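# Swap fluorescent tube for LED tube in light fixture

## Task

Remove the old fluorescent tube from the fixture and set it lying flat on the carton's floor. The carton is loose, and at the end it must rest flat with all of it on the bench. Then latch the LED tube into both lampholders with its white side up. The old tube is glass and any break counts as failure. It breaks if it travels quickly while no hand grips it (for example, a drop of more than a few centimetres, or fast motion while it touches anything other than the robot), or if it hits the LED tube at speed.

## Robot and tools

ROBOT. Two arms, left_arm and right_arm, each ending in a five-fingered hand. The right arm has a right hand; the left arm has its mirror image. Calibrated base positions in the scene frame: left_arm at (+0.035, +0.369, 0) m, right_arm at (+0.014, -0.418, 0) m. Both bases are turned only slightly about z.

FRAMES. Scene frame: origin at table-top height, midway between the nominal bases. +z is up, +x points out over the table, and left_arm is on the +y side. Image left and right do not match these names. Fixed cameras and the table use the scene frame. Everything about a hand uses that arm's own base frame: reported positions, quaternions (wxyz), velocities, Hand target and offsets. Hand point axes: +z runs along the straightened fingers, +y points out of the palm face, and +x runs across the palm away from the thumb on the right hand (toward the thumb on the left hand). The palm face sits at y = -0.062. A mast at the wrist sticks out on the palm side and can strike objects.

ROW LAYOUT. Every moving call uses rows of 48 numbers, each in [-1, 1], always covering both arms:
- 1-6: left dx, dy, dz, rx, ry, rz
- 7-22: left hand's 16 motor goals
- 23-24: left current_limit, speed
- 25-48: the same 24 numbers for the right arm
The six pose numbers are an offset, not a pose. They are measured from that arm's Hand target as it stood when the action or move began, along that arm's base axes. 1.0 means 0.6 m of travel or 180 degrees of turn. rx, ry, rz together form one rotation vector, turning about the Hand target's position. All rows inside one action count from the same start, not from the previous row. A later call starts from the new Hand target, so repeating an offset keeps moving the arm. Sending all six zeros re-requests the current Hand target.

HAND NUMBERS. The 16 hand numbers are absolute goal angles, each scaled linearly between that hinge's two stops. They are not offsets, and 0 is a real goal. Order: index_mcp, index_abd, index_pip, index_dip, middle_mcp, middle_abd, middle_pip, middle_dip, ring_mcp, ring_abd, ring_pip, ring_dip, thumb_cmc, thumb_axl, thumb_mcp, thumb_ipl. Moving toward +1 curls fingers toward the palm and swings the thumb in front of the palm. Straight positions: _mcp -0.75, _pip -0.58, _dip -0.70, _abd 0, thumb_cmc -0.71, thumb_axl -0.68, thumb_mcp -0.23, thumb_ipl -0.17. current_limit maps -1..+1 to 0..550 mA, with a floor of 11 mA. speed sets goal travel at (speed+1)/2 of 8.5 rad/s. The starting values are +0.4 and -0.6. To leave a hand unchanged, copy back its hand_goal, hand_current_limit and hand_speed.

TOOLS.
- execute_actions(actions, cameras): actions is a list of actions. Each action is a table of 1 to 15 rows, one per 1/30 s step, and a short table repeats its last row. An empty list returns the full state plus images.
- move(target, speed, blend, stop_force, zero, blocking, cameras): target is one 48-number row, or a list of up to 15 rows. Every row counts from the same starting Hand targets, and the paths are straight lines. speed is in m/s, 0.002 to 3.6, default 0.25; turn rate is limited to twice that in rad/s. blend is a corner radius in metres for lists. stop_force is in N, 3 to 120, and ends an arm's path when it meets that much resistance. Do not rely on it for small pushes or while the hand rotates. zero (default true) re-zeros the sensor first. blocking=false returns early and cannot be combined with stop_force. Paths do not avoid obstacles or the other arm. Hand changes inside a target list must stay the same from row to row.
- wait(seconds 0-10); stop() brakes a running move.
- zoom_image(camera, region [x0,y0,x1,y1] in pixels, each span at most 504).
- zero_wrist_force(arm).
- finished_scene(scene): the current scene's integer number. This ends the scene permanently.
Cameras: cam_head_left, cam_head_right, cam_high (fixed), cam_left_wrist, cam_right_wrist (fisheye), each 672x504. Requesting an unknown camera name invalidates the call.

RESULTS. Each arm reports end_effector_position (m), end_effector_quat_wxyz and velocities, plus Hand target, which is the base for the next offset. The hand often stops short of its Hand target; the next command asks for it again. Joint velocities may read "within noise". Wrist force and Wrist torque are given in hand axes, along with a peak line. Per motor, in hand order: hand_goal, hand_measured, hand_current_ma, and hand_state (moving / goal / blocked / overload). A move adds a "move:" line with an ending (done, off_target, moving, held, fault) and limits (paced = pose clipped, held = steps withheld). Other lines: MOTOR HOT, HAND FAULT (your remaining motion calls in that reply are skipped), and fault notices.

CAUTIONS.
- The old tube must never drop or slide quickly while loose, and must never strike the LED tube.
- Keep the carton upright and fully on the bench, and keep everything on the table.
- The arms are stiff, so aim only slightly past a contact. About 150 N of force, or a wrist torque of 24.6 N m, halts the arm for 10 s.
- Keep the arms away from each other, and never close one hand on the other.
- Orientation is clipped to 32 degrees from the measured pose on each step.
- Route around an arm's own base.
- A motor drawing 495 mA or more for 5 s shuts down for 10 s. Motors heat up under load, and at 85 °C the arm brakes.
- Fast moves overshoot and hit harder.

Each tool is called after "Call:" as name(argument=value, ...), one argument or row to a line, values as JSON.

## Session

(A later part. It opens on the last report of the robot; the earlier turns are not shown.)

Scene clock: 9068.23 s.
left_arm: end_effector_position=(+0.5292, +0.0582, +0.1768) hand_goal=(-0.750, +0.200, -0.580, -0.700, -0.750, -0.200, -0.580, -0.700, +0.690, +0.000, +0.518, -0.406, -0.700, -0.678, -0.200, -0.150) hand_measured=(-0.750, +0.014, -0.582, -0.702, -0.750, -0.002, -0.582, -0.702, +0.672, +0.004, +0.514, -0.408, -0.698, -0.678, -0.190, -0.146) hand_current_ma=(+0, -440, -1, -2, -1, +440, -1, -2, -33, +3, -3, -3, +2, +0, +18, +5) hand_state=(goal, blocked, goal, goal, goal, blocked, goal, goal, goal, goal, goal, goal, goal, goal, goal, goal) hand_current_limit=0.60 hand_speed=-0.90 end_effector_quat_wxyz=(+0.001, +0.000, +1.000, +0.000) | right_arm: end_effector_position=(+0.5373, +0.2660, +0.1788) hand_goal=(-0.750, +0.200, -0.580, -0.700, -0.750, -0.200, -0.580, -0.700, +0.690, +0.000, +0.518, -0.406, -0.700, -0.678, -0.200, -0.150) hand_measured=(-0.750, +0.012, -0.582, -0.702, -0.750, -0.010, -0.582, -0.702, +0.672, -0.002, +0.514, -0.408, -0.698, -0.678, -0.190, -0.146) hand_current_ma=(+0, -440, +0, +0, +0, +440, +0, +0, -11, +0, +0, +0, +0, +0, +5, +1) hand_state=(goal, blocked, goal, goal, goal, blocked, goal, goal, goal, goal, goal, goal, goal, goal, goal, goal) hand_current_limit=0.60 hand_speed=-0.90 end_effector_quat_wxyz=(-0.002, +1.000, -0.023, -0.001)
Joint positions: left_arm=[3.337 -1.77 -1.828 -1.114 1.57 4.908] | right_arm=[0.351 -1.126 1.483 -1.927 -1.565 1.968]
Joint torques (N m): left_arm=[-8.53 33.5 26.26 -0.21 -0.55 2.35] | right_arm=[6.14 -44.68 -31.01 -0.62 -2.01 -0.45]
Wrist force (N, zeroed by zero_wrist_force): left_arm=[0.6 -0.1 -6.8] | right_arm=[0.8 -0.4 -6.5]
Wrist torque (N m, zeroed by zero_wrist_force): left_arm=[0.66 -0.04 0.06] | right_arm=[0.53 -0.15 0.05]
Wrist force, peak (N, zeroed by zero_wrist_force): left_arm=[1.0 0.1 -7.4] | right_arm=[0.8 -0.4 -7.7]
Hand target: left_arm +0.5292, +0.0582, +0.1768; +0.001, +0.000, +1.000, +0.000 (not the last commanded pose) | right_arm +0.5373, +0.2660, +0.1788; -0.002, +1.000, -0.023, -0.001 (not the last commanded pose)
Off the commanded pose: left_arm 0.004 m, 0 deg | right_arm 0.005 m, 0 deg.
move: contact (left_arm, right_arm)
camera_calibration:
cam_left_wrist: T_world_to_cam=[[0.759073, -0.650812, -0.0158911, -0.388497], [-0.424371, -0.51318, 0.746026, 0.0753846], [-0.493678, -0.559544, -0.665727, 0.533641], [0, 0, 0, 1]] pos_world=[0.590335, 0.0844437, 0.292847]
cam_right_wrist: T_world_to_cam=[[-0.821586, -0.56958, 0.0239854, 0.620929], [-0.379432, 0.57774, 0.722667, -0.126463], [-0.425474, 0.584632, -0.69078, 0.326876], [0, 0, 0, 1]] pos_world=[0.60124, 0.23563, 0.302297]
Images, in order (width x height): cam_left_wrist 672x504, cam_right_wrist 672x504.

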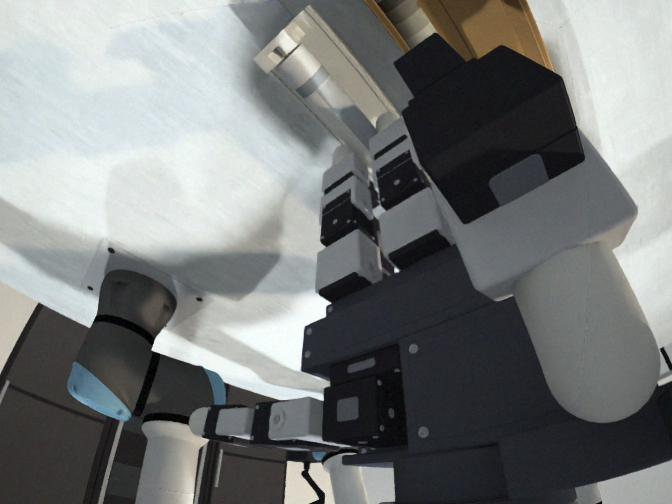

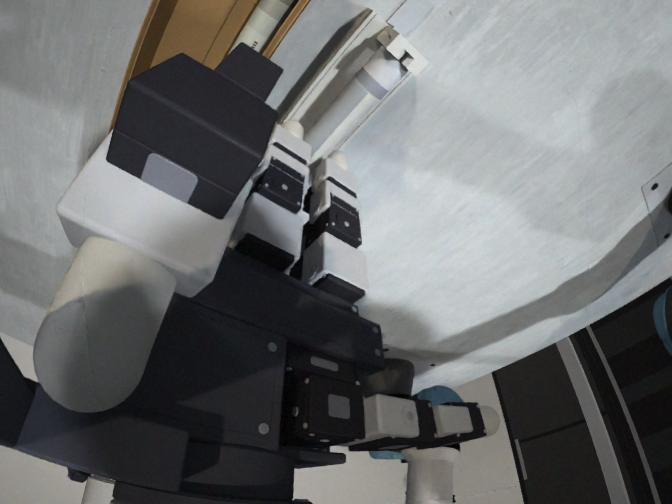

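Call:
move(
  target=[0,0,0.0013,0,0,0,-0.75,0,-0.58,-0.70,-0.75,0,-0.58,-0.70,0.69,0,0.518,-0.406,-0.7,-0.678,-0.2,-0.15,0.3,-0.95,0,0,0.0012,0,0,0,-0.75,0,-0.58,-0.70,-0.75,0,-0.58,-0.70,0.69,0,0.518,-0.406,-0.7,-0.678,-0.2,-0.15,0.3,-0.95],
  speed=0.02,
)

Call:
move(
  target=[0,0,0,0,0,0,-0.75,-0.12,-0.58,-0.70,-0.75,0.12,-0.58,-0.70,0.69,0,0.518,-0.406,-0.7,-0.678,-0.2,-0.15,0.3,-0.95,0,0,0,0,0,0,-0.75,-0.12,-0.58,-0.70,-0.75,0.12,-0.58,-0.70,0.69,0,0.518,-0.406,-0.7,-0.678,-0.2,-0.15,0.3,-0.95],
  speed=0.02,
)

Call:
move(
  target=[0,0,0.18,0,0,0,-0.75,-0.12,-0.58,-0.70,-0.75,0.12,-0.58,-0.70,0.69,0,0.518,-0.406,-0.7,-0.678,-0.2,-0.15,0.3,-0.95,0,0,0.18,0,0,0,-0.75,-0.12,-0.58,-0.70,-0.75,0.12,-0.58,-0.70,0.69,0,0.518,-0.406,-0.7,-0.678,-0.2,-0.15,0.3,-0.95],
  speed=0.03,
  cameras=["cam_high","cam_right_wrist","cam_left_wrist"],
)

Call:
zoom_image(
  camera="cam_high",
  region=[240, 230, 500, 330],
)

Scene clock: 9092.37 s.
left_arm: end_effector_position=(+0.5292, +0.0582, +0.1775) hand_goal=(-0.750, +0.000, -0.580, -0.700, -0.750, +0.000, -0.580, -0.700, +0.690, +0.000, +0.518, -0.406, -0.700, -0.678, -0.200, -0.150) hand_measured=(-0.750, +0.000, -0.582, -0.702, -0.750, +0.010, -0.582, -0.702, +0.672, +0.004, +0.514, -0.408, -0.698, -0.678, -0.190, -0.146) hand_current_ma=(+0, +0, -1, -2, -1, +12, -1, -2, -33, +3, -3, -3, +2, +0, +18, +5) hand_state=(goal, goal, goal, goal, goal, goal, goal, goal, goal, goal, goal, goal, goal, goal, goal, goal) hand_current_limit=0.30 hand_speed=-0.95 end_effector_quat_wxyz=(+0.001, +0.000, +1.000, +0.000) | right_arm: end_effector_position=(+0.5373, +0.2660, +0.1795) hand_goal=(-0.750, +0.000, -0.580, -0.700, -0.750, +0.000, -0.580, -0.700, +0.690, +0.000, +0.518, -0.406, -0.700, -0.678, -0.200, -0.150) hand_measured=(-0.750, -0.004, -0.582, -0.702, -0.750, +0.006, -0.582, -0.702, +0.672, -0.002, +0.514, -0.408, -0.698, -0.678, -0.190, -0.146) hand_current_ma=(+0, -1, +0, +0, +0, +1, +0, +0, -11, +0, +0, +0, +0, +0, +5, +1) hand_state=(goal, goal, goal, goal, goal, goal, goal, goal, goal, goal, goal, goal, goal, goal, goal, goal) hand_current_limit=0.30 hand_speed=-0.95 end_effector_quat_wxyz=(-0.002, +1.000, -0.023, -0.001)
Joint positions: left_arm=[3.337 -1.769 -1.826 -1.116 1.57 4.908] | right_arm=[0.351 -1.126 1.482 -1.926 -1.565 1.968]
Joint torques (N m): left_arm=[-8.08 39.18 28.45 0.21 -0.46 2.41] | right_arm=[6.18 -47.86 -34.9 -0.91 -2.03 -0.54]
Wrist force (N, zeroed by zero_wrist_force): left_arm=[0.1 0.3 0.7] | right_arm=[1.2 0.0 1.1]
Wrist torque (N m, zeroed by zero_wrist_force): left_arm=[0.10 -0.13 0.03] | right_arm=[-0.06 -0.12 0.07]
Wrist force, peak (N, zeroed by zero_wrist_force): left_arm=[0.8 -0.2 -6.9] | right_arm=[0.8 -0.3 -6.7]
Hand target: left_arm +0.5292, +0.0582, +0.1775; +0.001, +0.000, +1.000, +0.000 | right_arm +0.5373, +0.2660, +0.1795; -0.002, +1.000, -0.023, -0.001
Off the commanded pose: left_arm 0.000 m, 0 deg | right_arm 0.000 m, 0 deg.
move: done

Scene clock: 9093.20 s.
left_arm: end_effector_position=(+0.5292, +0.0582, +0.1775) hand_goal=(-0.750, -0.120, -0.580, -0.700, -0.750, +0.120, -0.580, -0.700, +0.690, +0.000, +0.518, -0.406, -0.700, -0.678, -0.200, -0.150) hand_measured=(-0.750, -0.116, -0.582, -0.702, -0.750, +0.116, -0.582, -0.702, +0.672, +0.004, +0.514, -0.408, -0.698, -0.678, -0.190, -0.146) hand_current_ma=(+0, +3, -1, -2, -1, -4, -1, -2, -33, +3, -3, -3, +2, +0, +18, +5) hand_state=(goal, goal, goal, goal, goal, goal, goal, goal, goal, goal, goal, goal, goal, goal, goal, goal) hand_current_limit=0.30 hand_speed=-0.95 end_effector_quat_wxyz=(+0.001, +0.000, +1.000, +0.000) | right_arm: end_effector_position=(+0.5373, +0.2660, +0.1795) hand_goal=(-0.750, -0.120, -0.580, -0.700, -0.750, +0.120, -0.580, -0.700, +0.690, +0.000, +0.518, -0.406, -0.700, -0.678, -0.200, -0.150) hand_measured=(-0.750, -0.116, -0.582, -0.702, -0.750, +0.116, -0.582, -0.702, +0.672, -0.002, +0.514, -0.408, -0.698, -0.678, -0.190, -0.146) hand_current_ma=(+0, +0, +0, +0, +0, +0, +0, +0, -11, +0, +0, +0, +0, +0, +5, +1) hand_state=(goal, goal, goal, goal, goal, goal, goal, goal, goal, goal, goal, goal, goal, goal, goal, goal) hand_current_limit=0.30 hand_speed=-0.95 end_effector_quat_wxyz=(-0.002, +1.000, -0.023, -0.001)
Joint positions: left_arm=[3.337 -1.769 -1.826 -1.116 1.57 4.908] | right_arm=[0.351 -1.126 1.482 -1.926 -1.565 1.968]
Joint torques (N m): left_arm=[-8.35 37.91 28.65 0.19 -0.52 2.37] | right_arm=[5.69 -47.89 -34.45 -0.86 -2 -0.28]
Wrist force (N, zeroed by zero_wrist_force): left_arm=[0.4 0.5 0.1] | right_arm=[0.8 0.3 0.6]
Wrist torque (N m, zeroed by zero_wrist_force): left_arm=[0.13 -0.11 0.05] | right_arm=[0.01 -0.09 0.06]
Wrist force, peak (N, zeroed by zero_wrist_force): left_arm=[0.5 0.5 0.1] | right_arm=[1.0 0.0 1.2]
Hand target: left_arm +0.5292, +0.0582, +0.1775; +0.001, +0.000, +1.000, +0.000 | right_arm +0.5373, +0.2660, +0.1795; -0.002, +1.000, -0.023, -0.001
Off the commanded pose: left_arm 0.000 m, 0 deg | right_arm 0.000 m, 0 deg.
move: done

Scene clock: 9097.27 s.
left_arm: end_effector_position=(+0.5292, +0.0582, +0.2854) hand_goal=(-0.750, -0.120, -0.580, -0.700, -0.750, +0.120, -0.580, -0.700, +0.690, +0.000, +0.518, -0.406, -0.700, -0.678, -0.200, -0.150) hand_measured=(-0.750, -0.116, -0.582, -0.702, -0.750, +0.116, -0.582, -0.702, +0.672, +0.004, +0.514, -0.408, -0.698, -0.678, -0.190, -0.146) hand_current_ma=(+0, +3, -1, -2, -1, -4, -1, -2, -33, +3, -3, -3, +2, +0, +18, +5) hand_state=(goal, goal, goal, goal, goal, goal, goal, goal, goal, goal, goal, goal, goal, goal, goal, goal) hand_current_limit=0.30 hand_speed=-0.95 end_effector_quat_wxyz=(+0.001, +0.000, +1.000, +0.000) | right_arm: end_effector_position=(+0.5373, +0.2660, +0.2874) hand_goal=(-0.750, -0.120, -0.580, -0.700, -0.750, +0.120, -0.580, -0.700, +0.690, +0.000, +0.518, -0.406, -0.700, -0.678, -0.200, -0.150) hand_measured=(-0.750, -0.116, -0.582, -0.702, -0.750, +0.116, -0.582, -0.702, +0.672, -0.002, +0.514, -0.408, -0.698, -0.678, -0.190, -0.146) hand_current_ma=(+0, +0, +0, +0, +0, +0, +0, +0, -11, +0, +0, +0, +0, +0, +5, +1) hand_state=(goal, goal, goal, goal, goal, goal, goal, goal, goal, goal, goal, goal, goal, goal, goal, goal) hand_current_limit=0.30 hand_speed=-0.95 end_effector_quat_wxyz=(-0.002, +1.000, -0.023, -0.001)
Joint positions: left_arm=[3.337 -1.689 -1.631 -1.392 1.57 4.908] | right_arm=[0.351 -1.185 1.284 -1.669 -1.565 1.968]
Joint torques (N m): left_arm=[-7.89 36.35 31.6 0.38 1.58 2.22] | right_arm=[5.07 -47.82 -35.36 -1.06 -1.93 -0.23]
Wrist force (N, zeroed by zero_wrist_force): left_arm=[0.1 0.5 0.0] | right_arm=[0.9 0.0 0.2]
Wrist torque (N m, zeroed by zero_wrist_force): left_arm=[0.13 -0.09 0.03] | right_arm=[-0.01 -0.06 0.05]
Wrist force, peak (N, zeroed by zero_wrist_force): left_arm=[0.3 0.8 -0.2] | right_arm=[1.1 0.1 0.9]
Hand target: left_arm +0.5292, +0.0582, +0.2855; +0.001, +0.000, +1.000, +0.000 | right_arm +0.5373, +0.2660, +0.2875; -0.002, +1.000, -0.023, -0.001
Off the commanded pose: left_arm 0.000 m, 0 deg | right_arm 0.000 m, 0 deg.
move: done
camera_calibration:
cam_left_wrist: T_world_to_cam=[[0.759069, -0.650816, -0.0158855, -0.386769], [-0.424377, -0.513175, 0.746026, -0.00570545], [-0.493678, -0.559544, -0.665727, 0.606006], [0, 0, 0, 1]] pos_world=[0.590335, 0.0844437, 0.401547]
cam_right_wrist: T_world_to_cam=[[-0.821587, -0.569579, 0.0239832, 0.618326], [-0.379463, 0.577782, 0.722617, -0.204916], [-0.425444, 0.584592, -0.690833, 0.401908], [0, 0, 0, 1]] pos_world=[0.60124, 0.23563, 0.410898]
Images, in order (width x height): cam_high 672x504, cam_left_wrist 672x504, cam_right_wrist 672x504.

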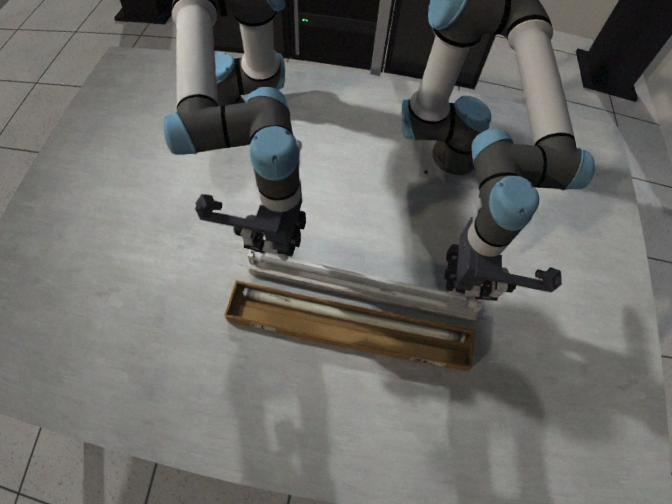

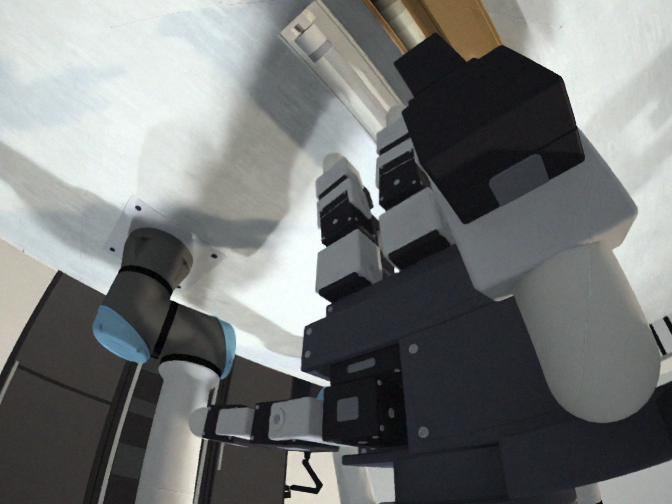

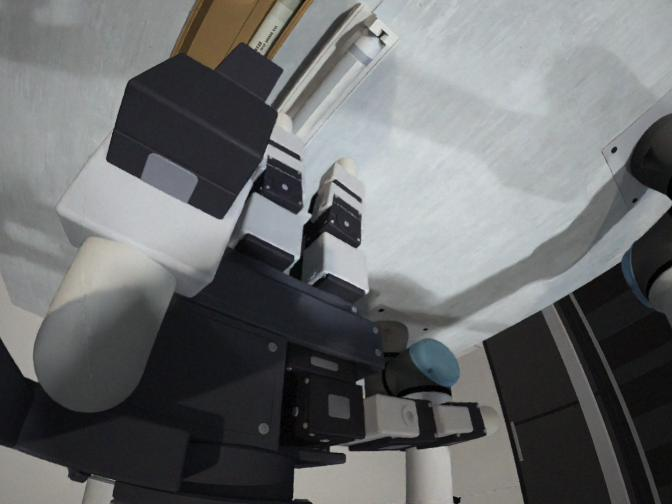

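Scaled by 1.938.

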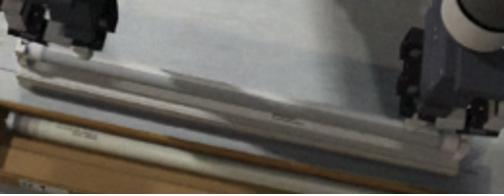

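Call:
zoom_image(
  camera="cam_right_wrist",
  region=[270, 0, 400, 130],
)

Call:
zoom_image(
  camera="cam_left_wrist",
  region=[270, 0, 400, 130],
)

Scaled by 3.877 from the camera's 672x504 image, which has a finer 960x720 frame.

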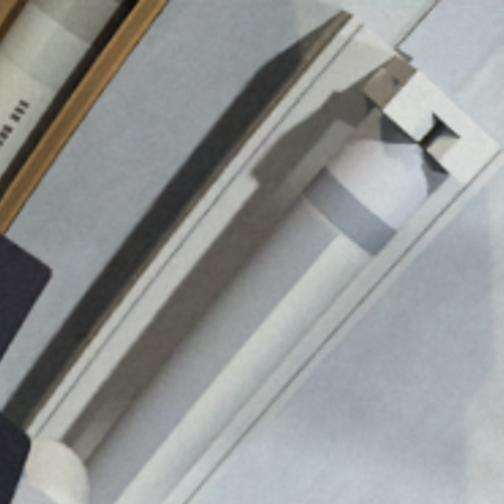

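Scaled by 3.877 from the camera's 672x504 image, which has a finer 960x720 frame.

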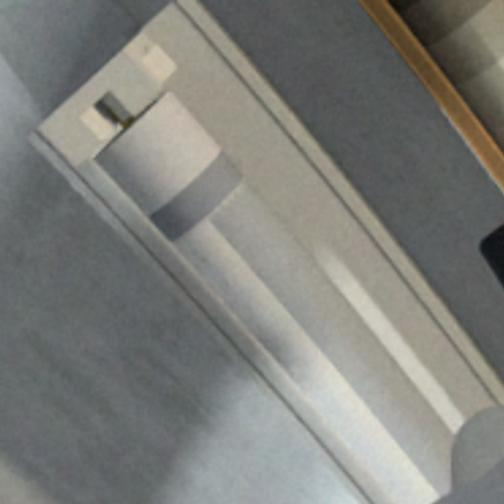

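Call:
move(
  target=[-0.282,-0.1407,0.0242,0,0,0,-0.75,-0.12,-0.58,-0.70,-0.75,0.12,-0.58,-0.70,0.69,0,0.518,-0.406,-0.7,-0.678,-0.2,-0.15,0.4,-0.5,-0.2937,0.0857,0.0208,0,0,0,-0.75,-0.12,-0.58,-0.70,-0.75,0.12,-0.58,-0.70,0.69,0,0.518,-0.406,-0.7,-0.678,-0.2,-0.15,0.4,-0.5],
  speed=0.15,
)

Call:
move(
  target=[0,0,0,0,0,0.5,-1,0,-1,-1,-1,0,-1,-1,-1,0,-1,-1,0.7,-0.678,0.1,0.1,0.7,-0.5,0,0,0,0,0,-0.5,-1,0,-1,-1,-1,0,-1,-1,-1,0,-1,-1,0.7,-0.678,0.1,0.1,0.7,-0.5],
  speed=0.25,
)

Call:
move(
  target=[0,-0.1,0,0,-0.1222,0,-1,0,-1,-1,-1,0,-1,-1,-1,0,-1,-1,0.7,-0.678,0.1,0.1,0.7,-0.5,0,0.1,0,-0.0055,-0.1222,0,-1,0,-1,-1,-1,0,-1,-1,-1,0,-1,-1,0.7,-0.678,0.1,0.1,0.7,-0.5],
  speed=0.2,
  cameras=["cam_high"],
)

Call:
zoom_image(
  camera="cam_high",
  region=[240, 230, 500, 330],
)

Scene clock: 9136.90 s.
left_arm: end_effector_position=(+0.3602, -0.0262, +0.3000) hand_goal=(-0.750, -0.120, -0.580, -0.700, -0.750, +0.120, -0.580, -0.700, +0.690, +0.000, +0.518, -0.406, -0.700, -0.678, -0.200, -0.150) hand_measured=(-0.750, -0.116, -0.582, -0.702, -0.750, +0.116, -0.582, -0.702, +0.672, +0.004, +0.514, -0.408, -0.698, -0.678, -0.190, -0.146) hand_current_ma=(+0, +3, -1, -2, +0, -3, -1, -2, -33, +3, -3, -3, +2, +0, +18, +5) hand_state=(goal, goal, goal, goal, goal, goal, goal, goal, goal, goal, goal, goal, goal, goal, goal, goal) hand_current_limit=0.40 hand_speed=-0.50 end_effector_quat_wxyz=(+0.001, +0.000, +1.000, +0.000) | right_arm: end_effector_position=(+0.3612, +0.3173, +0.3000) hand_goal=(-0.750, -0.120, -0.580, -0.700, -0.750, +0.120, -0.580, -0.700, +0.690, +0.000, +0.518, -0.406, -0.700, -0.678, -0.200, -0.150) hand_measured=(-0.750, -0.116, -0.582, -0.702, -0.750, +0.116, -0.582, -0.702, +0.672, -0.002, +0.514, -0.408, -0.698, -0.678, -0.190, -0.146) hand_current_ma=(+0, +0, +0, +0, +0, +0, +0, +0, -11, +0, +0, +0, +0, +0, +5, +1) hand_state=(goal, goal, goal, goal, goal, goal, goal, goal, goal, goal, goal, goal, goal, goal, goal, goal) hand_current_limit=0.40 hand_speed=-0.50 end_effector_quat_wxyz=(-0.002, +1.000, -0.023, -0.001)
Joint positions: left_arm=[3.2 -1.299 -1.951 -1.462 1.57 4.772] | right_arm=[0.559 -1.445 1.584 -1.71 -1.565 2.176]
Joint torques (N m): left_arm=[-11.3 20.18 18.43 0.05 2.24 -2.64] | right_arm=[6.14 -35.82 -15.54 -3.61 -2.44 1.17]
Wrist force (N, zeroed by zero_wrist_force): left_arm=[0.2 0.4 0.0] | right_arm=[0.2 0.1 0.5]
Wrist torque (N m, zeroed by zero_wrist_force): left_arm=[0.12 -0.09 0.16] | right_arm=[0.08 -0.02 -0.02]
Wrist force, peak (N, zeroed by zero_wrist_force): left_arm=[-0.4 1.2 -0.1] | right_arm=[1.7 0.0 0.4]
Hand target: left_arm +0.3600, -0.0263, +0.3001; +0.001, +0.000, +1.000, +0.000 | right_arm +0.3611, +0.3174, +0.3000; -0.002, +1.000, -0.023, -0.001
Off the commanded pose: left_arm 0.000 m, 0 deg | right_arm 0.000 m, 0 deg.
move: done

Scene clock: 9140.77 s.
left_arm: end_effector_position=(+0.3600, -0.0263, +0.3001) hand_goal=(-1.000, +0.000, -1.000, -1.000, -1.000, +0.000, -1.000, -1.000, -1.000, +0.000, -1.000, -1.000, +0.700, -0.678, +0.100, +0.100) hand_measured=(-0.990, -0.002, -0.992, -0.996, -0.990, +0.004, -0.992, -0.996, -0.988, +0.004, -0.994, -0.998, +0.698, -0.678, +0.102, +0.098) hand_current_ma=(+16, -2, +9, +3, +15, +2, +9, +3, +20, +3, +8, +2, -2, +0, +1, -1) hand_state=(goal, goal, goal, goal, goal, goal, goal, goal, goal, goal, goal, goal, goal, goal, goal, goal) hand_current_limit=0.70 hand_speed=-0.50 end_effector_quat_wxyz=(-0.001, +0.707, -0.707, +0.000) | right_arm: end_effector_position=(+0.3611, +0.3174, +0.3000) hand_goal=(-1.000, +0.000, -1.000, -1.000, -1.000, +0.000, -1.000, -1.000, -1.000, +0.000, -1.000, -1.000, +0.700, -0.678, +0.100, +0.100) hand_measured=(-0.990, -0.002, -0.994, -0.996, -0.990, +0.002, -0.994, -0.996, -0.988, -0.002, -0.994, -0.998, +0.698, -0.678, +0.102, +0.098) hand_current_ma=(+4, +0, +1, +1, +4, +0, +1, +1, +5, +0, +1, +0, +0, +0, +0, +0) hand_state=(goal, goal, goal, goal, goal, goal, goal, goal, goal, goal, goal, goal, goal, goal, goal, goal) hand_current_limit=0.70 hand_speed=-0.50 end_effector_quat_wxyz=(-0.003, +0.691, -0.723, +0.001) end_effector_velocity=(-0.001, +0.000, -0.001) end_effector_angular_velocity=(-0.001, +0.003, -0.005)
Joint positions: left_arm=[3.437 -1.42 -1.857 -1.434 1.572 3.438] | right_arm=[0.325 -1.511 1.657 -1.723 -1.57 3.512]
Joint velocities: left_arm=[within noise] | right_arm=[0 0 0.003 0 0 0.005]
Joint torques (N m): left_arm=[10.53 24.72 16.42 0.16 2.12 -2.17] | right_arm=[-8.16 -32.5 -15.99 -3.72 -2.35 1.03]
Wrist force (N, zeroed by zero_wrist_force): left_arm=[0.3 0.2 -0.1] | right_arm=[1.0 0.1 0.4]
Wrist torque (N m, zeroed by zero_wrist_force): left_arm=[0.04 -0.04 0.18] | right_arm=[-0.09 -0.13 0.03]
Wrist force, peak (N, zeroed by zero_wrist_force): left_arm=[0.6 0.5 0.1] | right_arm=[1.2 -0.1 0.8]
Hand target: left_arm +0.3600, -0.0263, +0.3001; -0.001, +0.707, -0.707, +0.000 | right_arm +0.3611, +0.3174, +0.3000; -0.003, +0.691, -0.723, +0.001
Off the commanded pose: left_arm 0.000 m, 0 deg | right_arm 0.000 m, 0 deg.
move: done

Scene clock: 9142.43 s.
left_arm: end_effector_position=(+0.3600, -0.0863, +0.3001) hand_goal=(-1.000, +0.000, -1.000, -1.000, -1.000, +0.000, -1.000, -1.000, -1.000, +0.000, -1.000, -1.000, +0.700, -0.678, +0.100, +0.100) hand_measured=(-0.990, -0.002, -0.992, -0.996, -0.990, +0.004, -0.992, -0.996, -0.988, +0.004, -0.994, -0.998, +0.698, -0.678, +0.102, +0.098) hand_current_ma=(+16, -2, +9, +3, +15, +2, +9, +3, +20, +3, +8, +2, -2, +0, +1, -1) hand_state=(goal, goal, goal, goal, goal, goal, goal, goal, goal, goal, goal, goal, goal, goal, goal, goal) hand_current_limit=0.70 hand_speed=-0.50 end_effector_quat_wxyz=(-0.135, +0.694, -0.694, +0.135) end_effector_velocity=(+0.000, +0.000, +0.000) end_effector_angular_velocity=(+0.000, -0.004, +0.000) | right_arm: end_effector_position=(+0.3611, +0.3773, +0.3000) hand_goal=(-1.000, +0.000, -1.000, -1.000, -1.000, +0.000, -1.000, -1.000, -1.000, +0.000, -1.000, -1.000, +0.700, -0.678, +0.100, +0.100) hand_measured=(-0.990, -0.002, -0.994, -0.996, -0.990, +0.002, -0.994, -0.996, -0.988, -0.002, -0.994, -0.998, +0.698, -0.678, +0.102, +0.098) hand_current_ma=(+4, +0, +1, +1, +4, +0, +1, +1, +5, +0, +1, +0, +0, +0, +0, +0) hand_state=(goal, goal, goal, goal, goal, goal, goal, goal, goal, goal, goal, goal, goal, goal, goal, goal) hand_current_limit=0.70 hand_speed=-0.50 end_effector_quat_wxyz=(-0.135, +0.678, -0.709, +0.138)
Joint positions: left_arm=[3.344 -1.214 -2.062 -1.059 1.497 3.33] | right_arm=[0.519 -1.566 1.76 -2.099 -1.772 3.672]
Joint velocities: left_arm=[-0.001 0.001 -0.002 0.005 0 -0.001] | right_arm=[within noise]
Joint torques (N m): left_arm=[-11.39 17.03 17.26 5.66 1.69 -2.39] | right_arm=[5.98 -31.5 -15.13 -4.15 -2.76 1.27]
Wrist force (N, zeroed by zero_wrist_force): left_arm=[0.2 0.2 0.2] | right_arm=[0.0 0.7 0.3]
Wrist torque (N m, zeroed by zero_wrist_force): left_arm=[0.02 -0.02 0.15] | right_arm=[0.19 -0.03 -0.04]
Wrist force, peak (N, zeroed by zero_wrist_force): left_arm=[-0.1 0.4 0.3] | right_arm=[1.3 0.0 1.0]
Hand target: left_arm +0.3600, -0.0863, +0.3001; -0.136, +0.694, -0.694, +0.135 | right_arm +0.3611, +0.3774, +0.3000; -0.135, +0.678, -0.709, +0.139
Off the commanded pose: left_arm 0.000 m, 0 deg | right_arm 0.000 m, 0 deg.
move: done
Images, in order (width x height): cam_high 672x504.

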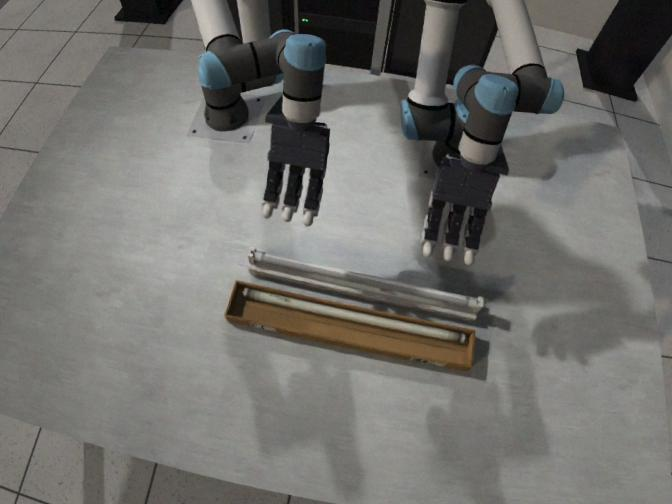

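Scaled by 1.938.

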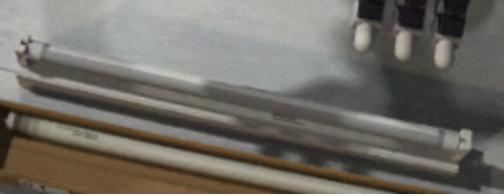

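Call:
move(
  target=[
    [-0.0052,0.0008,-0.27,0,0,0,-1,0,-1,-1,-1,0,-1,-1,-1,0,-1,-1,0.7,-0.678,0.1,0.1,0.7,-0.5,0.0188,-0.0002,-0.27,0,0,0,-1,0,-1,-1,-1,0,-1,-1,-1,0,-1,-1,0.7,-0.678,0.1,0.1,0.7,-0.5],
    [-0.0052,0.0008,-0.3277,0,0,0,-1,0,-1,-1,-1,0,-1,-1,-1,0,-1,-1,0.7,-0.678,0.1,0.1,0.7,-0.5,0.0188,-0.0002,-0.3242,0,0,0,-1,0,-1,-1,-1,0,-1,-1,-1,0,-1,-1,0.7,-0.678,0.1,0.1,0.7,-0.5],
  ],
  speed=[0.12, 0.03],
)

Call:
move(
  target=[0,0,-0.025,0,0,0,-1,0,-1,-1,-1,0,-1,-1,-1,0,-1,-1,0.7,-0.678,0.1,0.1,0.7,-0.5,0,0,-0.025,0,0,0,-1,0,-1,-1,-1,0,-1,-1,-1,0,-1,-1,0.7,-0.678,0.1,0.1,0.7,-0.5],
  speed=0.005,
  stop_force=8,
  cameras=["cam_high","cam_right_wrist","cam_left_wrist"],
)

Call:
zoom_image(
  camera="cam_right_wrist",
  region=[90, 80, 170, 160],
)

Scene clock: 9163.37 s.
left_arm: end_effector_position=(+0.3569, -0.0858, +0.1035) hand_goal=(-1.000, +0.000, -1.000, -1.000, -1.000, +0.000, -1.000, -1.000, -1.000, +0.000, -1.000, -1.000, +0.700, -0.678, +0.100, +0.100) hand_measured=(-0.990, -0.002, -0.992, -0.996, -0.990, +0.004, -0.992, -0.996, -0.988, +0.004, -0.994, -0.998, +0.698, -0.678, +0.102, +0.098) hand_current_ma=(+16, -2, +9, +3, +15, +2, +9, +3, +20, +3, +8, +2, -2, +0, +1, -1) hand_state=(goal, goal, goal, goal, goal, goal, goal, goal, goal, goal, goal, goal, goal, goal, goal, goal) hand_current_limit=0.70 hand_speed=-0.50 end_effector_quat_wxyz=(-0.136, +0.694, -0.694, +0.135) | right_arm: end_effector_position=(+0.3723, +0.3773, +0.1056) hand_goal=(-1.000, +0.000, -1.000, -1.000, -1.000, +0.000, -1.000, -1.000, -1.000, +0.000, -1.000, -1.000, +0.700, -0.678, +0.100, +0.100) hand_measured=(-0.990, -0.002, -0.994, -0.996, -0.990, +0.002, -0.994, -0.996, -0.988, -0.002, -0.994, -0.998, +0.698, -0.678, +0.102, +0.098) hand_current_ma=(+4, +0, +1, +1, +4, +0, +1, +1, +5, +0, +1, +0, +0, +0, +0, +0) hand_state=(goal, goal, goal, goal, goal, goal, goal, goal, goal, goal, goal, goal, goal, goal, goal, goal) hand_current_limit=0.70 hand_speed=-0.50 end_effector_quat_wxyz=(-0.135, +0.678, -0.709, +0.139)
Joint positions: left_arm=[3.347 -1.466 -2.448 -0.421 1.495 3.333] | right_arm=[0.507 -1.333 2.052 -2.627 -1.769 3.661]
Joint torques (N m): left_arm=[-8.36 4.07 10.86 5.25 1.08 -0.56] | right_arm=[-6.82 -22.69 -10.97 -4.09 2.02 -1.33]
Wrist force (N, zeroed by zero_wrist_force): left_arm=[-0.1 0.3 -0.1] | right_arm=[-0.1 -0.1 0.5]
Wrist torque (N m, zeroed by zero_wrist_force): left_arm=[0.04 0.01 0.03] | right_arm=[0.05 0.00 0.12]
Wrist force, peak (N, zeroed by zero_wrist_force): left_arm=[0.0 0.6 0.5] | right_arm=[-0.2 0.9 1.2]
Hand target: left_arm +0.3569, -0.0858, +0.1034; -0.136, +0.694, -0.694, +0.135 | right_arm +0.3723, +0.3773, +0.1055; -0.135, +0.678, -0.709, +0.139
Off the commanded pose: left_arm 0.000 m, 0 deg | right_arm 0.000 m, 0 deg.
move: done

Scene clock: 9165.50 s.
left_arm: end_effector_position=(+0.3569, -0.0858, +0.0998) hand_goal=(-1.000, +0.000, -1.000, -1.000, -1.000, +0.000, -1.000, -1.000, -1.000, +0.000, -1.000, -1.000, +0.700, -0.678, +0.100, +0.100) hand_measured=(-1.000, -0.002, -1.000, -1.000, -1.000, +0.004, -1.000, -1.000, -1.000, +0.004, -1.000, -1.000, +0.698, -0.678, +0.102, +0.098) hand_current_ma=(+0, -2, +0, +0, +0, +2, +0, +0, +0, +3, +0, +0, -2, +0, +1, -1) hand_state=(goal, goal, goal, goal, goal, goal, goal, goal, goal, goal, goal, goal, goal, goal, goal, goal) hand_current_limit=0.70 hand_speed=-0.50 end_effector_quat_wxyz=(-0.136, +0.694, -0.694, +0.135) | right_arm: end_effector_position=(+0.3724, +0.3773, +0.1015) hand_goal=(-1.000, +0.000, -1.000, -1.000, -1.000, +0.000, -1.000, -1.000, -1.000, +0.000, -1.000, -1.000, +0.700, -0.678, +0.100, +0.100) hand_measured=(-1.000, -0.002, -1.000, -1.000, -1.000, +0.002, -1.000, -1.000, -1.000, -0.002, -1.000, -1.000, +0.698, -0.678, +0.102, +0.098) hand_current_ma=(+0, +0, +0, +0, +0, +0, +0, +0, +0, +0, +0, +0, +0, +0, +0, +0) hand_state=(goal, goal, goal, goal, goal, goal, goal, goal, goal, goal, goal, goal, goal, goal, goal, goal) hand_current_limit=0.70 hand_speed=-0.50 end_effector_quat_wxyz=(-0.135, +0.678, -0.709, +0.139)
Joint positions: left_arm=[3.347 -1.476 -2.453 -0.406 1.495 3.333] | right_arm=[0.507 -1.326 2.056 -2.638 -1.768 3.661]
Joint torques (N m): left_arm=[-9.92 18.28 22.93 -0.13 1.87 -2.46] | right_arm=[-4.4 -31.23 -27.99 -0.89 2.09 -1.19]
Wrist force (N, zeroed by zero_wrist_force): left_arm=[-0.2 3.8 -11.1] | right_arm=[0.2 3.0 -10.6]
Wrist torque (N m, zeroed by zero_wrist_force): left_arm=[1.64 -0.18 -0.05] | right_arm=[1.50 0.33 0.21]
Wrist force, peak (N, zeroed by zero_wrist_force): left_arm=[0.0 5.1 -13.1] | right_arm=[0.6 4.0 -13.3]
Hand target: left_arm +0.3569, -0.0858, +0.0998; -0.136, +0.694, -0.694, +0.135 (not the last commanded pose) | right_arm +0.3724, +0.3773, +0.1015; -0.135, +0.678, -0.709, +0.139 (not the last commanded pose)
Off the commanded pose: left_arm 0.011 m, 0 deg | right_arm 0.011 m, 0 deg.
move: contact (left_arm, right_arm)
camera_calibration:
cam_left_wrist: T_world_to_cam=[[0.60942, 0.759028, 0.229095, -0.202723], [0.19631, -0.424411, 0.883933, -0.241918], [0.76816, -0.493713, -0.40765, -0.153663], [0, 0, 0, 1]] pos_world=[0.289072, -0.024665, 0.197641]
cam_right_wrist: T_world_to_cam=[[-0.534332, 0.820053, -0.204946, -0.0573], [0.266289, 0.393424, 0.879948, -0.384301], [0.802234, 0.415609, -0.42859, -0.281754], [0, 0, 0, 1]] pos_world=[0.297751, 0.315282, 0.205665]
Images, in order (width x height): cam_high 672x504, cam_left_wrist 672x504, cam_right_wrist 672x504.

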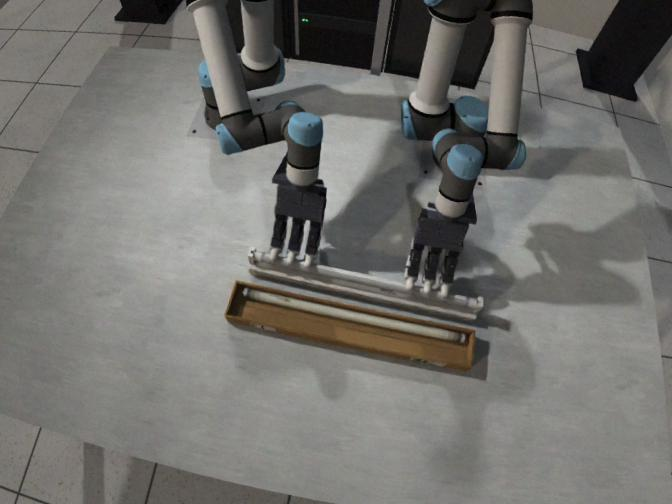

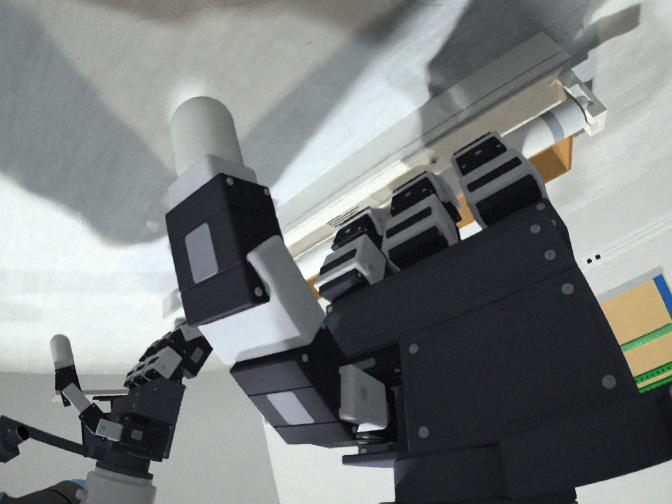

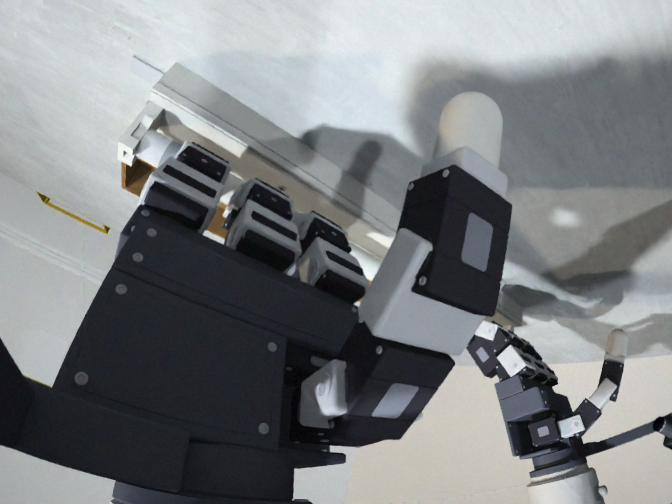

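Scaled by 6.300 from the camera's 672x504 image, which has a finer 960x720 frame.

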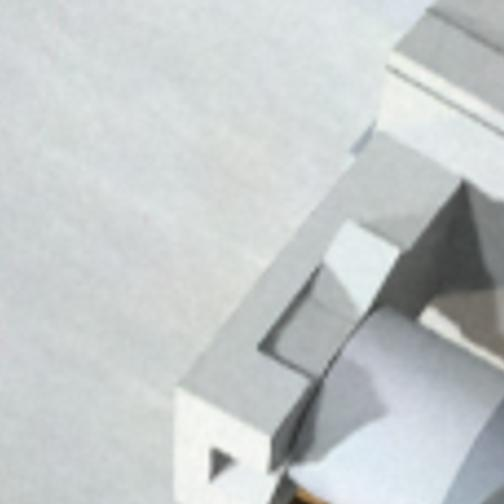

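Call:
move(
  target=[0,0,-0.03,0,0,0,-1,0,-1,-1,-1,0,-1,-1,-1,0,-1,-1,0.7,-0.678,0.1,0.1,0.7,-0.5,0,0,-0.03,0,0,0,-1,0,-1,-1,-1,0,-1,-1,-1,0,-1,-1,0.7,-0.678,0.1,0.1,0.7,-0.5],
  speed=0.006,
  stop_force=48,
  zero=false,
)

Call:
move(
  target=[0.005,0,0,0,0,0,-1,0,-1,-1,-1,0,-1,-1,-1,0,-1,-1,0.7,-0.678,0.1,0.1,0.7,-0.5,0.005,0,0,0,0,0,-1,0,-1,-1,-1,0,-1,-1,-1,0,-1,-1,0.7,-0.678,0.1,0.1,0.7,-0.5],
  speed=0.015,
)

Scene clock: 9179.57 s.
left_arm: end_effector_position=(+0.3570, -0.0858, +0.0975) hand_goal=(-1.000, +0.000, -1.000, -1.000, -1.000, +0.000, -1.000, -1.000, -1.000, +0.000, -1.000, -1.000, +0.700, -0.678, +0.100, +0.100) hand_measured=(-1.002, -0.002, -1.002, -1.000, -1.002, +0.002, -1.002, -1.000, -1.002, +0.002, -1.002, -1.000, +0.698, -0.678, +0.102, +0.098) hand_current_ma=(-2, -2, -1, -1, -2, +2, -1, +0, -1, +2, -1, +0, -2, +0, +1, -1) hand_state=(goal, goal, goal, goal, goal, goal, goal, goal, goal, goal, goal, goal, goal, goal, goal, goal) hand_current_limit=0.70 hand_speed=-0.50 end_effector_quat_wxyz=(-0.136, +0.694, -0.694, +0.135) | right_arm: end_effector_position=(+0.3725, +0.3773, +0.0992) hand_goal=(-1.000, +0.000, -1.000, -1.000, -1.000, +0.000, -1.000, -1.000, -1.000, +0.000, -1.000, -1.000, +0.700, -0.678, +0.100, +0.100) hand_measured=(-1.002, +0.002, -1.002, -1.000, -1.002, +0.006, -1.002, -1.000, -1.002, +0.002, -1.002, -1.000, +0.698, -0.678, +0.102, +0.098) hand_current_ma=(+0, +0, +0, +0, +0, +1, +0, +0, +0, +0, +0, +0, +0, +0, +0, +0) hand_state=(goal, goal, goal, goal, goal, goal, goal, goal, goal, goal, goal, goal, goal, goal, goal, goal) hand_current_limit=0.70 hand_speed=-0.50 end_effector_quat_wxyz=(-0.135, +0.678, -0.709, +0.139)
Joint positions: left_arm=[3.347 -1.482 -2.456 -0.396 1.495 3.333] | right_arm=[0.507 -1.322 2.059 -2.646 -1.768 3.661]
Joint torques (N m): left_arm=[-2.89 -1.47 11.09 -6.75 1.8 -2.18] | right_arm=[-4.07 -5.55 -13.36 4.6 1.86 -0.99]
Wrist force (N, zeroed by zero_wrist_force): left_arm=[-0.1 11.4 -56.8] | right_arm=[0.8 5.3 -55.0]
Wrist torque (N m, zeroed by zero_wrist_force): left_arm=[8.48 -1.13 -0.19] | right_arm=[8.11 1.52 0.37]
Wrist force, peak (N, zeroed by zero_wrist_force): left_arm=[0.0 12.0 -61.4] | right_arm=[0.8 5.7 -59.3]
Hand target: left_arm +0.3570, -0.0858, +0.0975; -0.136, +0.694, -0.694, +0.135 (not the last commanded pose) | right_arm +0.3725, +0.3773, +0.0992; -0.135, +0.678, -0.709, +0.139 (not the last commanded pose)
Off the commanded pose: left_arm 0.016 m, 0 deg | right_arm 0.016 m, 0 deg.
move: contact (left_arm, right_arm)

Scene clock: 9180.30 s.
left_arm: end_effector_position=(+0.3599, -0.0858, +0.0975) hand_goal=(-1.000, +0.000, -1.000, -1.000, -1.000, +0.000, -1.000, -1.000, -1.000, +0.000, -1.000, -1.000, +0.700, -0.678, +0.100, +0.100) hand_measured=(-1.002, -0.004, -1.002, -1.000, -1.002, +0.002, -1.002, -1.000, -1.002, +0.002, -1.002, -1.000, +0.698, -0.678, +0.102, +0.098) hand_current_ma=(-2, -2, -1, +0, -1, +1, -1, +0, -1, +1, -1, +0, -2, +0, +1, -1) hand_state=(goal, goal, goal, goal, goal, goal, goal, goal, goal, goal, goal, goal, goal, goal, goal, goal) hand_current_limit=0.70 hand_speed=-0.50 end_effector_quat_wxyz=(-0.136, +0.694, -0.694, +0.135) | right_arm: end_effector_position=(+0.3753, +0.3773, +0.0992) hand_goal=(-1.000, +0.000, -1.000, -1.000, -1.000, +0.000, -1.000, -1.000, -1.000, +0.000, -1.000, -1.000, +0.700, -0.678, +0.100, +0.100) hand_measured=(-1.002, +0.002, -1.002, -1.000, -1.002, +0.006, -1.002, -1.000, -1.002, +0.000, -1.002, -1.000, +0.698, -0.678, +0.102, +0.098) hand_current_ma=(+0, +0, +0, +0, +0, +1, +0, +0, +0, +0, +0, +0, +0, +0, +0, +0) hand_state=(goal, goal, goal, goal, goal, goal, goal, goal, goal, goal, goal, goal, goal, goal, goal, goal) hand_current_limit=0.70 hand_speed=-0.50 end_effector_quat_wxyz=(-0.135, +0.678, -0.709, +0.139)
Joint positions: left_arm=[3.345 -1.49 -2.449 -0.395 1.496 3.331] | right_arm=[0.504 -1.317 2.053 -2.645 -1.768 3.658]
Joint torques (N m): left_arm=[-11.48 -11.74 5.91 -3.12 3.13 -2.47] | right_arm=[-10.3 0.82 -13.72 5.05 4.63 -1.32]
Wrist force (N, zeroed by zero_wrist_force): left_arm=[0.3 -8.7 -36.1] | right_arm=[1.1 -6.7 -38.5]
Wrist torque (N m, zeroed by zero_wrist_force): left_arm=[5.75 -0.72 0.42] | right_arm=[6.01 1.15 0.15]
Wrist force, peak (N, zeroed by zero_wrist_force): left_arm=[0.1 16.6 -57.9] | right_arm=[0.9 5.2 -55.1]
Hand target: left_arm +0.3600, -0.0858, +0.0975; -0.136, +0.694, -0.694, +0.135 | right_arm +0.3755, +0.3773, +0.0992; -0.135, +0.678, -0.709, +0.139
Off the commanded pose: left_arm 0.000 m, 0 deg | right_arm 0.000 m, 0 deg.
move: done

Call:
execute_actions(
  actions=[],
)

Call:
zoom_image(
  camera="cam_high",
  region=[310, 250, 420, 310],
)

Call:
zoom_image(
  camera="cam_right_wrist",
  region=[90, 80, 170, 160],
)

Scene clock: 9191.27 s.
left_arm: end_effector_position=(+0.3600, -0.0858, +0.0975) hand_goal=(-1.000, +0.000, -1.000, -1.000, -1.000, +0.000, -1.000, -1.000, -1.000, +0.000, -1.000, -1.000, +0.700, -0.678, +0.100, +0.100) hand_measured=(-1.002, -0.004, -1.002, -1.000, -1.002, +0.002, -1.002, -1.000, -1.002, +0.002, -1.002, -1.000, +0.698, -0.678, +0.102, +0.098) hand_current_ma=(-2, -2, -1, +0, -1, +1, -1, +0, -1, +1, -1, +0, -2, +0, +1, -1) hand_state=(goal, goal, goal, goal, goal, goal, goal, goal, goal, goal, goal, goal, goal, goal, goal, goal) hand_current_limit=0.70 hand_speed=-0.50 end_effector_quat_wxyz=(-0.136, +0.694, -0.694, +0.135) | right_arm: end_effector_position=(+0.3755, +0.3773, +0.0992) hand_goal=(-1.000, +0.000, -1.000, -1.000, -1.000, +0.000, -1.000, -1.000, -1.000, +0.000, -1.000, -1.000, +0.700, -0.678, +0.100, +0.100) hand_measured=(-1.002, +0.002, -1.002, -1.000, -1.002, +0.006, -1.002, -1.000, -1.002, +0.002, -1.002, -1.000, +0.698, -0.678, +0.102, +0.098) hand_current_ma=(+0, +0, +0, +0, +0, +1, +0, +0, +0, +0, +0, +0, +0, +0, +0, +0) hand_state=(goal, goal, goal, goal, goal, goal, goal, goal, goal, goal, goal, goal, goal, goal, goal, goal) hand_current_limit=0.70 hand_speed=-0.50 end_effector_quat_wxyz=(-0.135, +0.678, -0.709, +0.139)
Joint positions: left_arm=[3.345 -1.49 -2.449 -0.395 1.496 3.331] | right_arm=[0.504 -1.317 2.053 -2.645 -1.768 3.658]
Joint velocities: within noise
Joint torques (N m): left_arm=[-11.2 -13.43 8.1 -3.16 3.01 -2.56] | right_arm=[-10.02 1.38 -13.61 5 4.59 -1.46]
Wrist force (N, zeroed by zero_wrist_force): left_arm=[0.4 -8.6 -36.4] | right_arm=[1.2 -6.7 -38.3]
Wrist torque (N m, zeroed by zero_wrist_force): left_arm=[5.80 -0.73 0.41] | right_arm=[6.03 1.15 0.16]
Wrist force, peak (N, zeroed by zero_wrist_force): left_arm=[0.5 -8.0 -36.7] | right_arm=[1.1 -5.9 -38.8]
Hand target: left_arm +0.3600, -0.0858, +0.0975; -0.136, +0.694, -0.694, +0.135 | right_arm +0.3755, +0.3773, +0.0992; -0.135, +0.678, -0.709, +0.139
Off the commanded pose: left_arm 0.000 m, 0 deg | right_arm 0.000 m, 0 deg.
camera_calibration:
cam_left_wrist: T_world_to_cam=[[0.609233, 0.759052, 0.229512, -0.204113], [0.195896, -0.424515, 0.883975, -0.240383], [0.768414, -0.493586, -0.407323, -0.157117], [0, 0, 0, 1]] pos_world=[0.292173, -0.0246646, 0.195342]
cam_right_wrist: T_world_to_cam=[[-0.534297, 0.820069, -0.204973, -0.056125], [0.265826, 0.393193, 0.880191, -0.382939], [0.802411, 0.415796, -0.428077, -0.285443], [0, 0, 0, 1]] pos_world=[0.30085, 0.315281, 0.203363]

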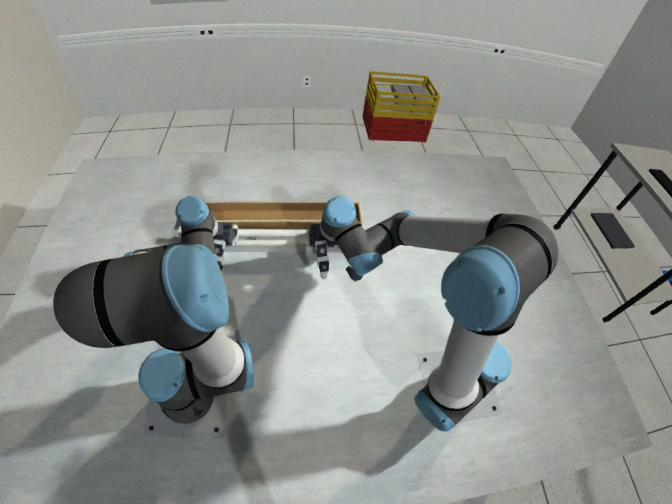

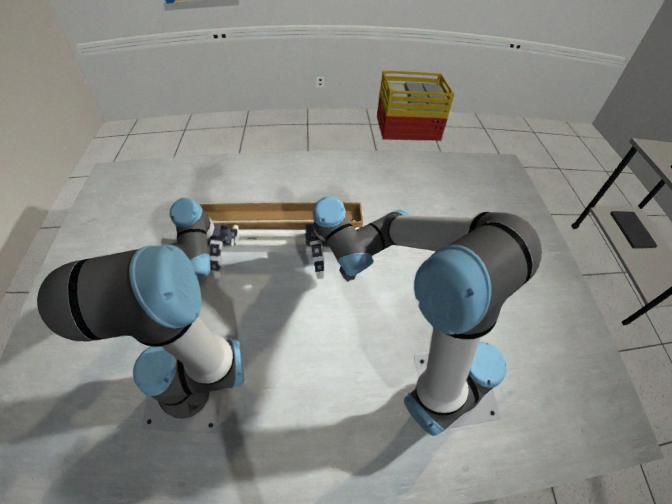

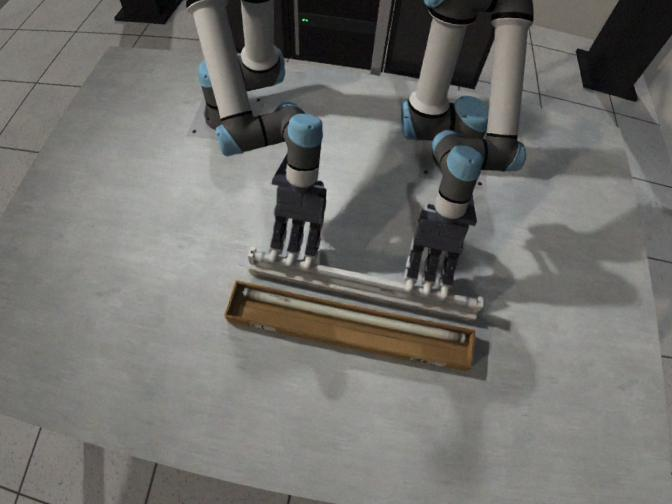

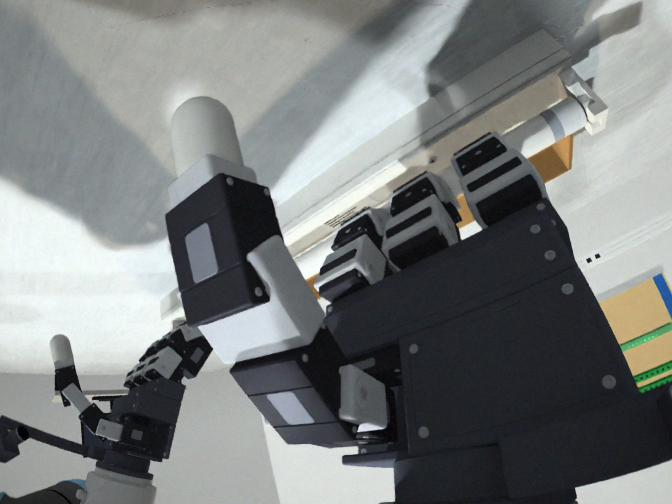

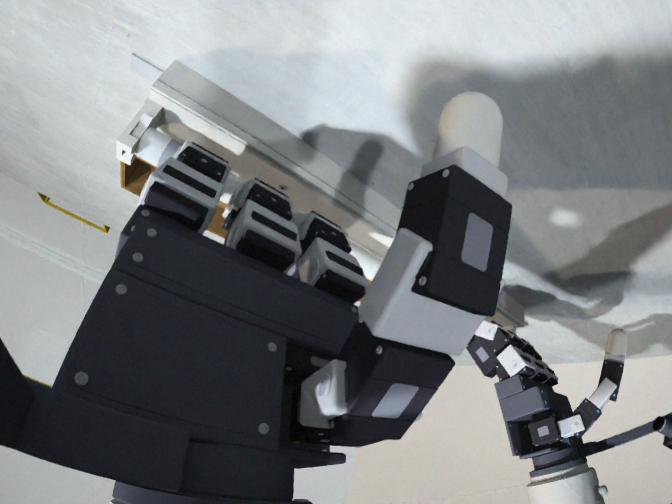

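Scaled by 4.582.

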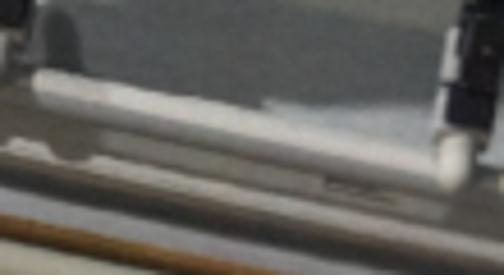

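Scaled by 6.300 from the camera's 672x504 image, which has a finer 960x720 frame.

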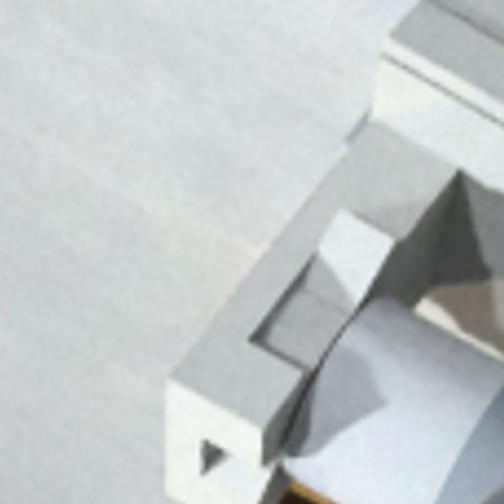

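Call:
move(
  target=[0.015,0,0,0,0,0,-1,0,-1,-1,-1,0,-1,-1,-1,0,-1,-1,0.7,-0.678,0.1,0.1,0.7,-0.5,0.015,0,0,0,0,0,-1,0,-1,-1,-1,0,-1,-1,-1,0,-1,-1,0.7,-0.678,0.1,0.1,0.7,-0.5],
  speed=0.015,
  cameras=["cam_high"],
)

Call:
zoom_image(
  camera="cam_high",
  region=[310, 250, 420, 310],
)

Scene clock: 9199.87 s.
left_arm: end_effector_position=(+0.3689, -0.0858, +0.0975) hand_goal=(-1.000, +0.000, -1.000, -1.000, -1.000, +0.000, -1.000, -1.000, -1.000, +0.000, -1.000, -1.000, +0.700, -0.678, +0.100, +0.100) hand_measured=(-1.002, -0.004, -1.002, -1.000, -1.002, +0.000, -1.002, -1.000, -1.002, +0.000, -1.002, -1.000, +0.698, -0.678, +0.102, +0.098) hand_current_ma=(-1, -4, -1, +0, -1, +0, -1, +0, -1, +0, -1, +0, -2, +0, +1, -1) hand_state=(goal, goal, goal, goal, goal, goal, goal, goal, goal, goal, goal, goal, goal, goal, goal, goal) hand_current_limit=0.70 hand_speed=-0.50 end_effector_quat_wxyz=(-0.136, +0.694, -0.694, +0.135) | right_arm: end_effector_position=(+0.3843, +0.3773, +0.0992) hand_goal=(-1.000, +0.000, -1.000, -1.000, -1.000, +0.000, -1.000, -1.000, -1.000, +0.000, -1.000, -1.000, +0.700, -0.678, +0.100, +0.100) hand_measured=(-1.002, +0.006, -1.002, -1.000, -1.002, +0.012, -1.002, -1.000, -1.002, +0.006, -1.002, -1.000, +0.698, -0.678, +0.102, +0.098) hand_current_ma=(+0, +1, +0, +0, +0, +3, +0, +0, +0, +1, +0, +0, +0, +0, +0, +0) hand_state=(goal, goal, goal, goal, goal, goal, goal, goal, goal, goal, goal, goal, goal, goal, goal, goal) hand_current_limit=0.70 hand_speed=-0.50 end_effector_quat_wxyz=(-0.135, +0.678, -0.709, +0.139)
Joint positions: left_arm=[3.34 -1.514 -2.427 -0.392 1.498 3.326] | right_arm=[0.496 -1.304 2.035 -2.642 -1.765 3.65]
Joint torques (N m): left_arm=[-11 -14.88 3.59 -3.82 3.36 -2.51] | right_arm=[-9.55 2.37 -11.23 5.7 4.85 -1.44]
Wrist force (N, zeroed by zero_wrist_force): left_arm=[0.8 -12.3 -37.6] | right_arm=[2.3 -8.1 -42.3]
Wrist torque (N m, zeroed by zero_wrist_force): left_arm=[5.71 -0.64 0.63] | right_arm=[6.30 1.36 0.29]
Wrist force, peak (N, zeroed by zero_wrist_force): left_arm=[0.5 -2.7 -42.2] | right_arm=[2.2 -2.7 -44.8]
Hand target: left_arm +0.3690, -0.0858, +0.0975; -0.136, +0.694, -0.694, +0.135 | right_arm +0.3845, +0.3773, +0.0992; -0.135, +0.678, -0.709, +0.139
Off the commanded pose: left_arm 0.000 m, 0 deg | right_arm 0.000 m, 0 deg.
move: done
Images, in order (width x height): cam_high 672x504.

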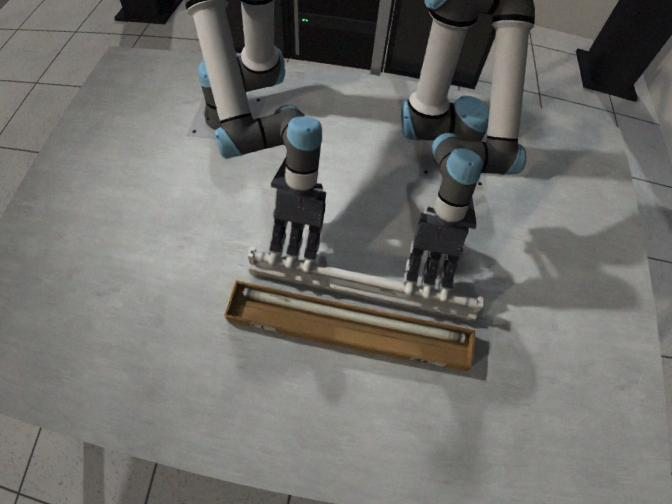

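Scaled by 4.582.

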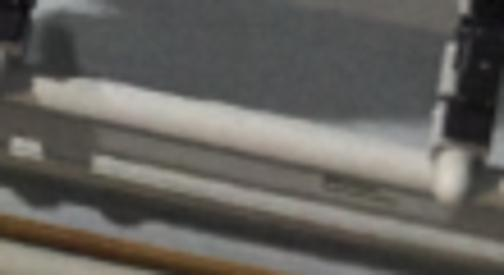

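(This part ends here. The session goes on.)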